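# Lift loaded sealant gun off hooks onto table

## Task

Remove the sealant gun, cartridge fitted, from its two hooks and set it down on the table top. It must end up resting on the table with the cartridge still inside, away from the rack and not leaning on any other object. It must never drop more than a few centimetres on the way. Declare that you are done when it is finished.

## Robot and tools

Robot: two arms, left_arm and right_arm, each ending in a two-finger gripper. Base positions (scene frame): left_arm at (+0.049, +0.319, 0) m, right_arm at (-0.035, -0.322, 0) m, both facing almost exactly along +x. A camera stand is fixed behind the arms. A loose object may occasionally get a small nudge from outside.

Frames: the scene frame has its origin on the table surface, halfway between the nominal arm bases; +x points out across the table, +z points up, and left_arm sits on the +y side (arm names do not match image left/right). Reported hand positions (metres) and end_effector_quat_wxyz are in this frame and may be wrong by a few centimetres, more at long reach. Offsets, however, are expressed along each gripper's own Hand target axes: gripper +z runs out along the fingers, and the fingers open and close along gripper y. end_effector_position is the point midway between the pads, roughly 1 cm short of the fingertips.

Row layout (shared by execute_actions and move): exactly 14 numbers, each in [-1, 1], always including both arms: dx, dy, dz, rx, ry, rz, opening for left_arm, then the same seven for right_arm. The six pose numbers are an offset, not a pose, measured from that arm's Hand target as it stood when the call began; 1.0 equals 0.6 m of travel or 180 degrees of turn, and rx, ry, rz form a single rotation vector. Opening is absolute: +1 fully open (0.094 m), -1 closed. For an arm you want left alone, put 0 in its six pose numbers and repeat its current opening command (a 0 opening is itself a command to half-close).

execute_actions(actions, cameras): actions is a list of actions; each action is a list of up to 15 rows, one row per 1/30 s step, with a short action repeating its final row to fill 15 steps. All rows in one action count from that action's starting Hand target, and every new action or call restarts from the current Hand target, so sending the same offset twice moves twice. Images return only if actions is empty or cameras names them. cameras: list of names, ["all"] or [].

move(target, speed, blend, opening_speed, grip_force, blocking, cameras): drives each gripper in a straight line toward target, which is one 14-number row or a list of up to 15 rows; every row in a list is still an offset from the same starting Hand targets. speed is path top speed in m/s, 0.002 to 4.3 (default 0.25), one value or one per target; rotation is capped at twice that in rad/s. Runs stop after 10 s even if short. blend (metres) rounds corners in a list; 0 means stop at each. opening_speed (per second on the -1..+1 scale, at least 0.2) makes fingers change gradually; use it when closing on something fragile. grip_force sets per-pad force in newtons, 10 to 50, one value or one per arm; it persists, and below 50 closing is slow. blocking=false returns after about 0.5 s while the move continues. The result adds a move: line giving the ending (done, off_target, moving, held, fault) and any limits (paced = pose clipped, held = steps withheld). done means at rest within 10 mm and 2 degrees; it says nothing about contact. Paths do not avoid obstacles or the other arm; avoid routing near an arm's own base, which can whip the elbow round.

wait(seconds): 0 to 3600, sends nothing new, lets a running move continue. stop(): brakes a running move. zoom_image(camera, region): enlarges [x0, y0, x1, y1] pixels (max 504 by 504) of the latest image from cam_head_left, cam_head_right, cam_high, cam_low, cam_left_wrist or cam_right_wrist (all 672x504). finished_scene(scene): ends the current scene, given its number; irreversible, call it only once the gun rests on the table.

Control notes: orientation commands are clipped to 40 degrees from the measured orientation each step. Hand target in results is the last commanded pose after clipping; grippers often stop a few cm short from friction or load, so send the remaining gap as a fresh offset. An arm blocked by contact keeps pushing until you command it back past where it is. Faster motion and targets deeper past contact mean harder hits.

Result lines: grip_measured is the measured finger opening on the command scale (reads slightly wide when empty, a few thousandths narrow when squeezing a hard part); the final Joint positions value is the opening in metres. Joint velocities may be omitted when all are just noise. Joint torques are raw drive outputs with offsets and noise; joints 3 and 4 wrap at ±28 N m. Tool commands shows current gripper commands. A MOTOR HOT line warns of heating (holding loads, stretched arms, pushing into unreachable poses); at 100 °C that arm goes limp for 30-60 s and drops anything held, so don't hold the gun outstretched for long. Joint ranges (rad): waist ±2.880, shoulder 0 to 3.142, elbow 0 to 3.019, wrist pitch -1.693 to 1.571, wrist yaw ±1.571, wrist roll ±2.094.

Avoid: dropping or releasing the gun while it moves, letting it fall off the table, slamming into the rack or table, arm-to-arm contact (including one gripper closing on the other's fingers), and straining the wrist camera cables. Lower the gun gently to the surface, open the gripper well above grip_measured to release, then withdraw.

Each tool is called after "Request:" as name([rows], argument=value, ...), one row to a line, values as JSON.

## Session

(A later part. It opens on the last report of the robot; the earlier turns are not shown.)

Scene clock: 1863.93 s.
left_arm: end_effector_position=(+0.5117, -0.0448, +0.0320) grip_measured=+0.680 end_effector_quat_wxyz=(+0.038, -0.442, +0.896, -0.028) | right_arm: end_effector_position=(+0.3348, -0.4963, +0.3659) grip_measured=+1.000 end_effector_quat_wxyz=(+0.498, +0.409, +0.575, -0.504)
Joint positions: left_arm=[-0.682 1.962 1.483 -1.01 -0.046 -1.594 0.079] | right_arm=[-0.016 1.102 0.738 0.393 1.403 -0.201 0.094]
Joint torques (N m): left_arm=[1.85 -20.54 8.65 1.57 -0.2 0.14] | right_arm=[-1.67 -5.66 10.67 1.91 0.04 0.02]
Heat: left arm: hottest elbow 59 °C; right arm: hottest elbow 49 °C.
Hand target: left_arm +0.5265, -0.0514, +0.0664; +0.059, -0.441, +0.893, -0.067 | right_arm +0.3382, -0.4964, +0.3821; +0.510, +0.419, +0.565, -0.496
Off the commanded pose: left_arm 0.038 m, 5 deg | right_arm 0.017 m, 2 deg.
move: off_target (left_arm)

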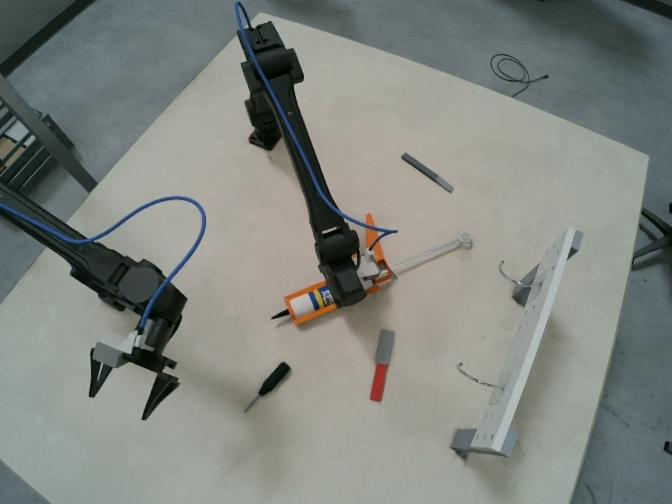

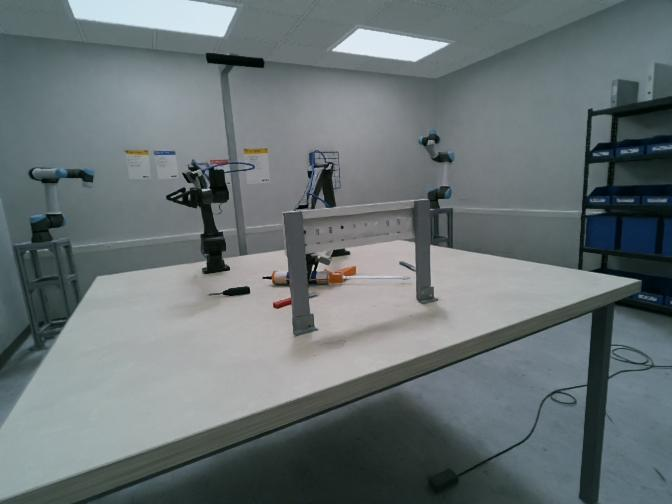

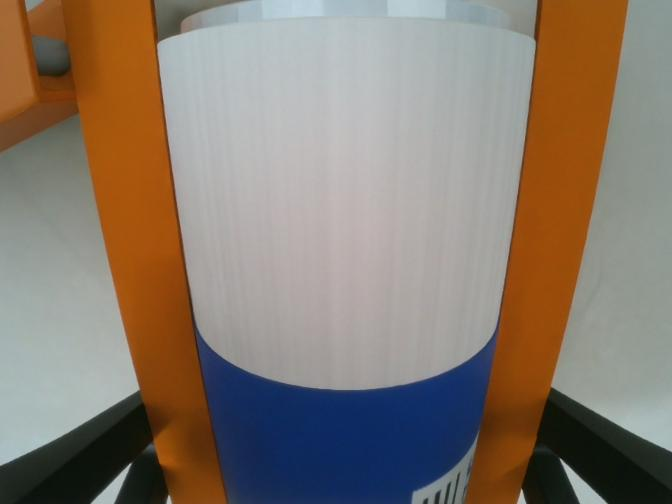

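Request:
move(target=[0.0015, 0.0, 0.0250, 0.0, 0.0, 0.0, 0.4, 0, 0, 0, 0, 0, 0, 1.0], speed=0.06, cameras=["cam_high", "cam_low", "cam_left_wrist"])

Scene clock: 1875.43 s.
left_arm: end_effector_position=(+0.5117, -0.0448, +0.0314) grip_measured=+0.680 end_effector_quat_wxyz=(+0.039, -0.442, +0.896, -0.030) | right_arm: end_effector_position=(+0.3348, -0.4963, +0.3659) grip_measured=+1.000 end_effector_quat_wxyz=(+0.498, +0.409, +0.575, -0.504)
Joint positions: left_arm=[-0.682 1.96 1.479 -1.003 -0.046 -1.594 0.079] | right_arm=[-0.016 1.102 0.738 0.393 1.403 -0.201 0.094]
Joint torques (N m): left_arm=[1.73 -18.84 8.51 2.44 -0.19 0.14] | right_arm=[-1.44 -5.54 10.69 2 0.03 0]
Heat: left arm: hottest elbow 57 °C; right arm: hottest elbow 49 °C.
Hand target: left_arm +0.5283, -0.0531, +0.0516; +0.059, -0.441, +0.893, -0.067 | right_arm +0.3382, -0.4964, +0.3821; +0.510, +0.419, +0.565, -0.496
Off the commanded pose: left_arm 0.027 m, 5 deg | right_arm 0.017 m, 2 deg.
move: off_target (left_arm)

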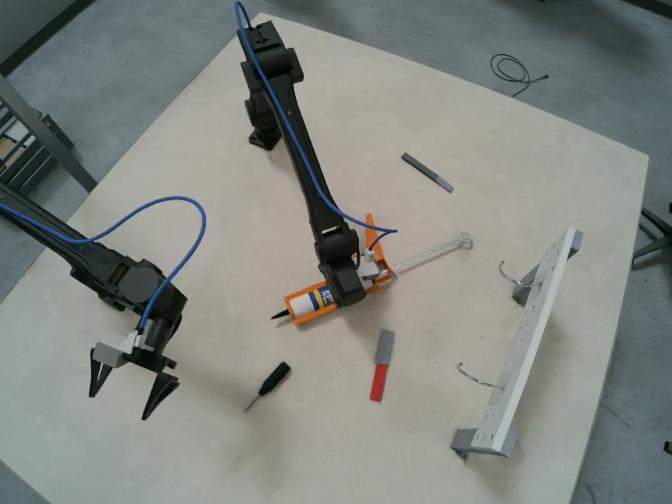

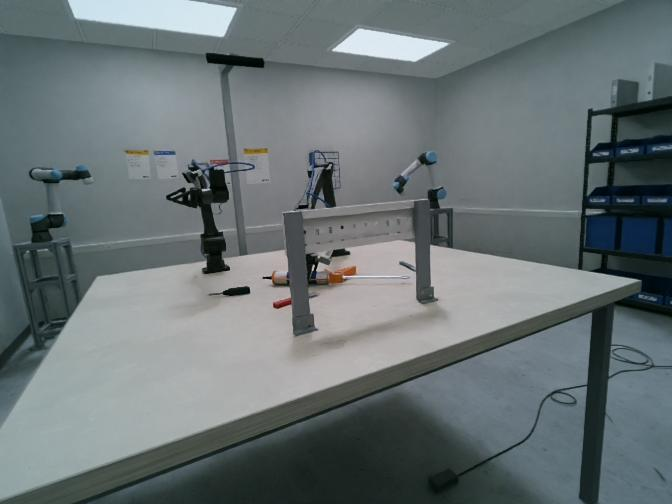

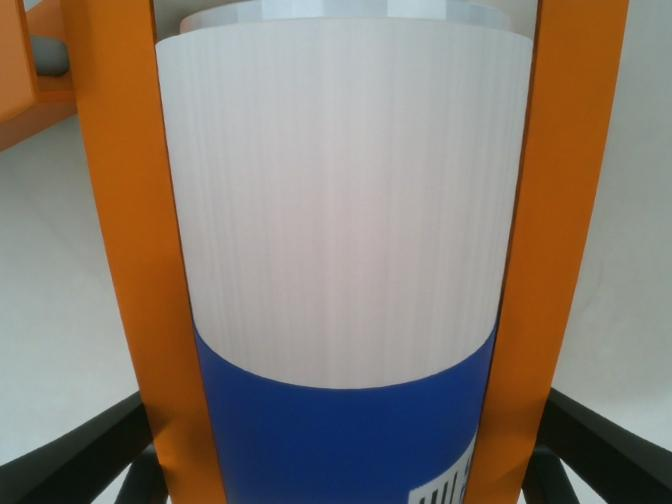

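Request:
zoom_image(camera="cam_low", region=[250, 250, 430, 300])

Request:
zoom_image(camera="cam_high", region=[260, 200, 480, 340])

Scaled by 2.800 from the camera's image (finer frame: 960x720).

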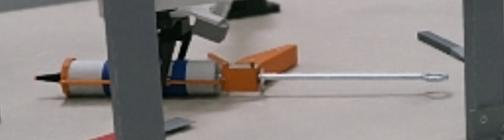

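Scaled by 2.291 from the camera's image (finer frame: 960x720).

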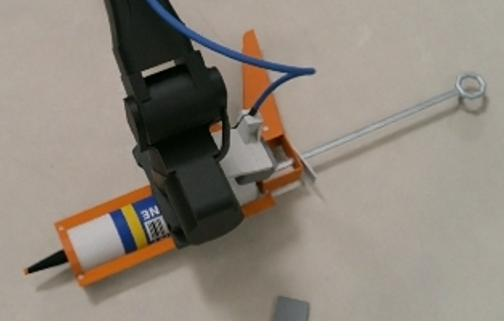

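Request:
move([
  [0.0015, 0.0, 0.0230, 0.0, 0.0, 0.0, 0.4, 0, 0, 0, 0, 0, 0, 1.0],
  [0.0015, 0.0, 0.0230, 0.0, 0.0, 0.0, 1.0, 0, 0, 0, 0, 0, 0, 1.0],
], speed=0.06, opening_speed=0.8, cameras=["cam_high", "cam_low", "cam_left_wrist"])

Scene clock: 1893.13 s.
left_arm: end_effector_position=(+0.5218, -0.0527, +0.0316) grip_measured=+0.998 end_effector_quat_wxyz=(+0.052, -0.442, +0.894, -0.055) | right_arm: end_effector_position=(+0.3348, -0.4963, +0.3659) grip_measured=+1.000 end_effector_quat_wxyz=(+0.498, +0.409, +0.575, -0.504)
Joint positions: left_arm=[-0.682 1.959 1.474 -0.942 -0.048 -1.594 0.094] | right_arm=[-0.016 1.102 0.738 0.393 1.403 -0.201 0.094]
Joint torques (N m): left_arm=[1.79 -17.2 8.64 1.21 -0.13 0.14] | right_arm=[-1.26 -5.71 10.74 2.06 0.01 0.04]
Heat: left arm: hottest elbow 56 °C; right arm: hottest elbow 49 °C.
Hand target: left_arm +0.5301, -0.0547, +0.0380; +0.059, -0.441, +0.893, -0.067 | right_arm +0.3382, -0.4964, +0.3821; +0.510, +0.419, +0.565, -0.496
Off the commanded pose: left_arm 0.011 m, 2 deg | right_arm 0.017 m, 2 deg.
move: off_target (left_arm); target 2's new opening was sent with left_arm's hand 0.022 m and 5 deg from that target

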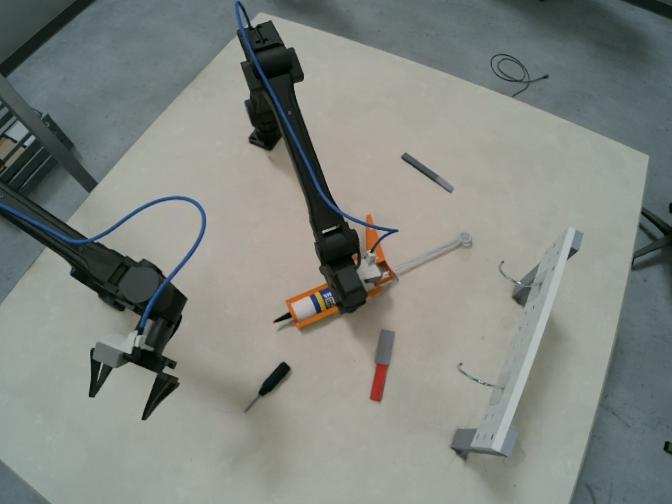

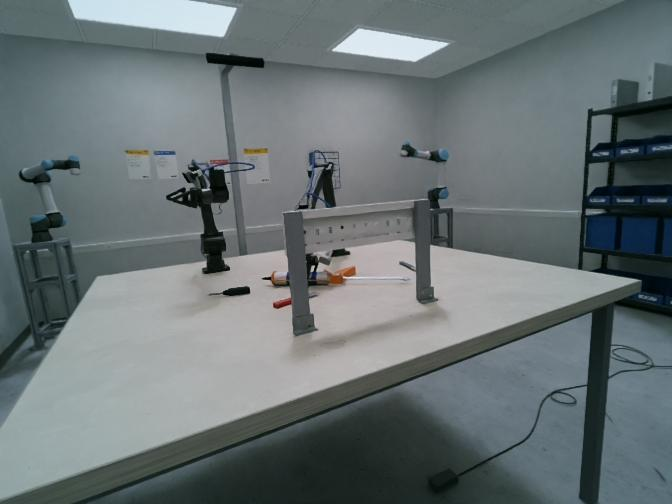

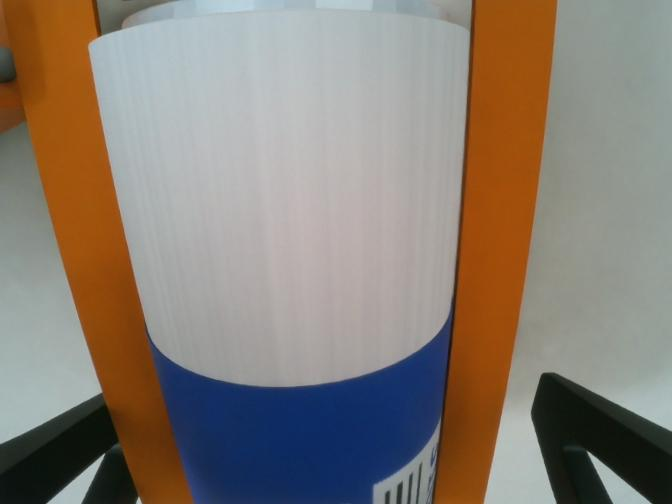

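Request:
move([
  [0.0, 0.0217, 0.0, 0, 0, 0, 1.0, 0, 0, 0, 0, 0, 0, 1.0],
  [0.0, 0.0217, -0.1333, 0, 0, 0, 1.0, 0, 0, 0, 0, 0, 0, 1.0],
  [-0.008, -0.006, -0.30, 0, 0, 0, 1.0, 0, 0, 0, 0, 0, 0, 1.0],
], speed=[0.06, 0.1, 0.2], blend=[0, 0.02, 0], cameras=["all"])

Scene clock: 1912.87 s.
left_arm: end_effector_position=(+0.5015, -0.0360, +0.2033) grip_measured=+0.998 end_effector_quat_wxyz=(+0.054, -0.442, +0.894, -0.059) | right_arm: end_effector_position=(+0.3348, -0.4963, +0.3659) grip_measured=+1.000 end_effector_quat_wxyz=(+0.498, +0.409, +0.575, -0.504)
Joint positions: left_arm=[-0.682 1.754 1.643 -1.307 -0.049 -1.594 0.094] | right_arm=[-0.016 1.102 0.738 0.393 1.403 -0.201 0.094]
Joint torques (N m): left_arm=[1.2 -15.27 11.95 0.05 -0.12 0.08] | right_arm=[-1.26 -5.83 10.66 2.09 0.04 0.04]
Heat: left arm: hottest elbow 55 °C; right arm: hottest elbow 49 °C.
Hand target: left_arm +0.5063, -0.0410, +0.2160; +0.059, -0.441, +0.893, -0.067 | right_arm +0.3382, -0.4964, +0.3821; +0.510, +0.419, +0.565, -0.496
Off the commanded pose: left_arm 0.014 m, 1 deg | right_arm 0.017 m, 2 deg.
move: off_target (left_arm)

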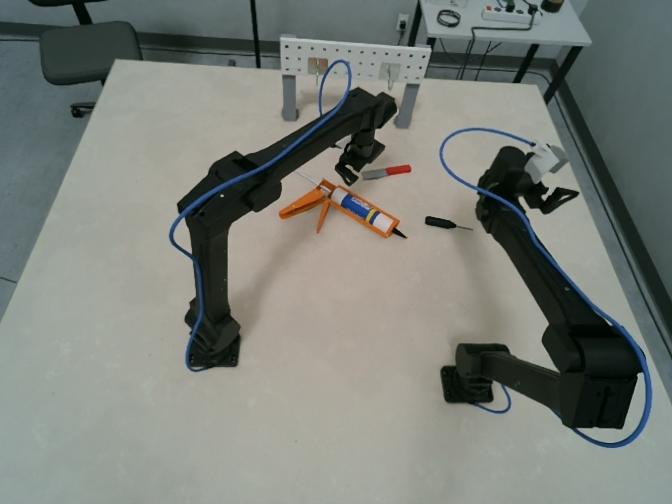

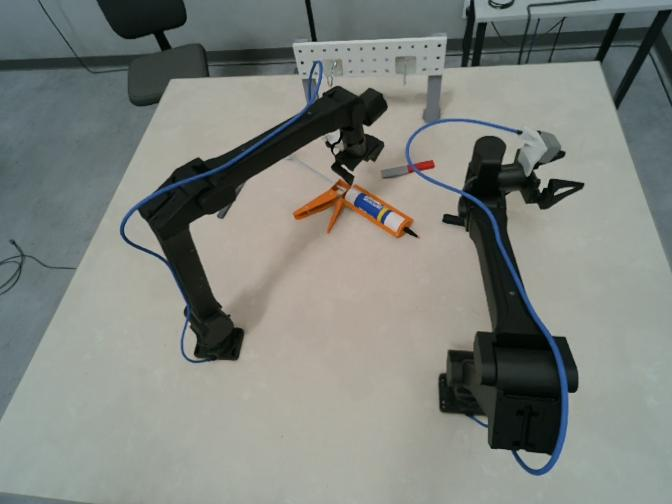

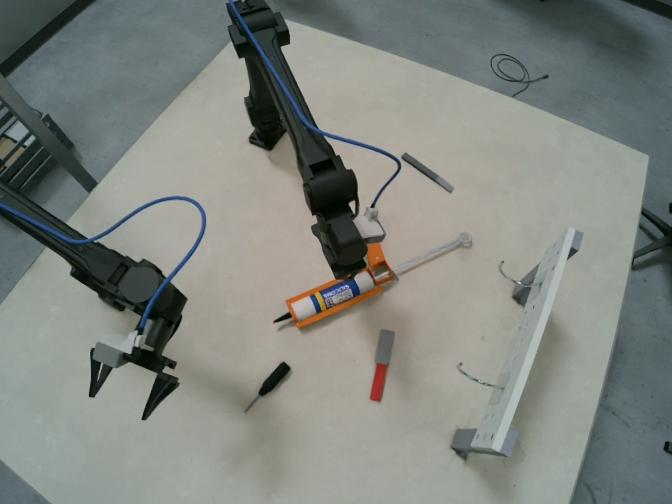

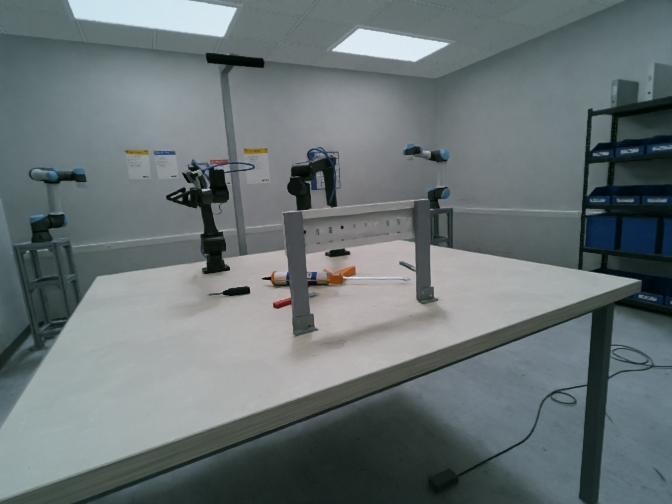

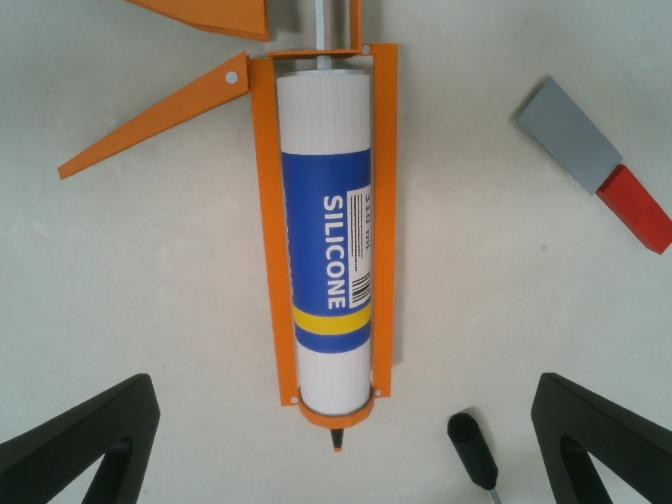

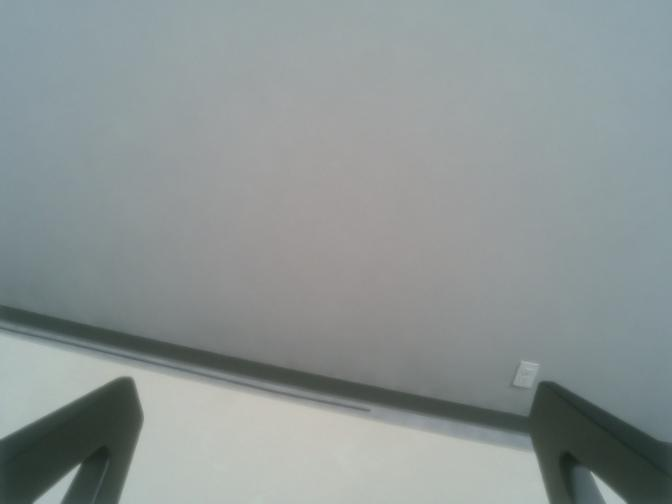

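Request:
finished_scene(scene=1)

The scene is finished: the task was done.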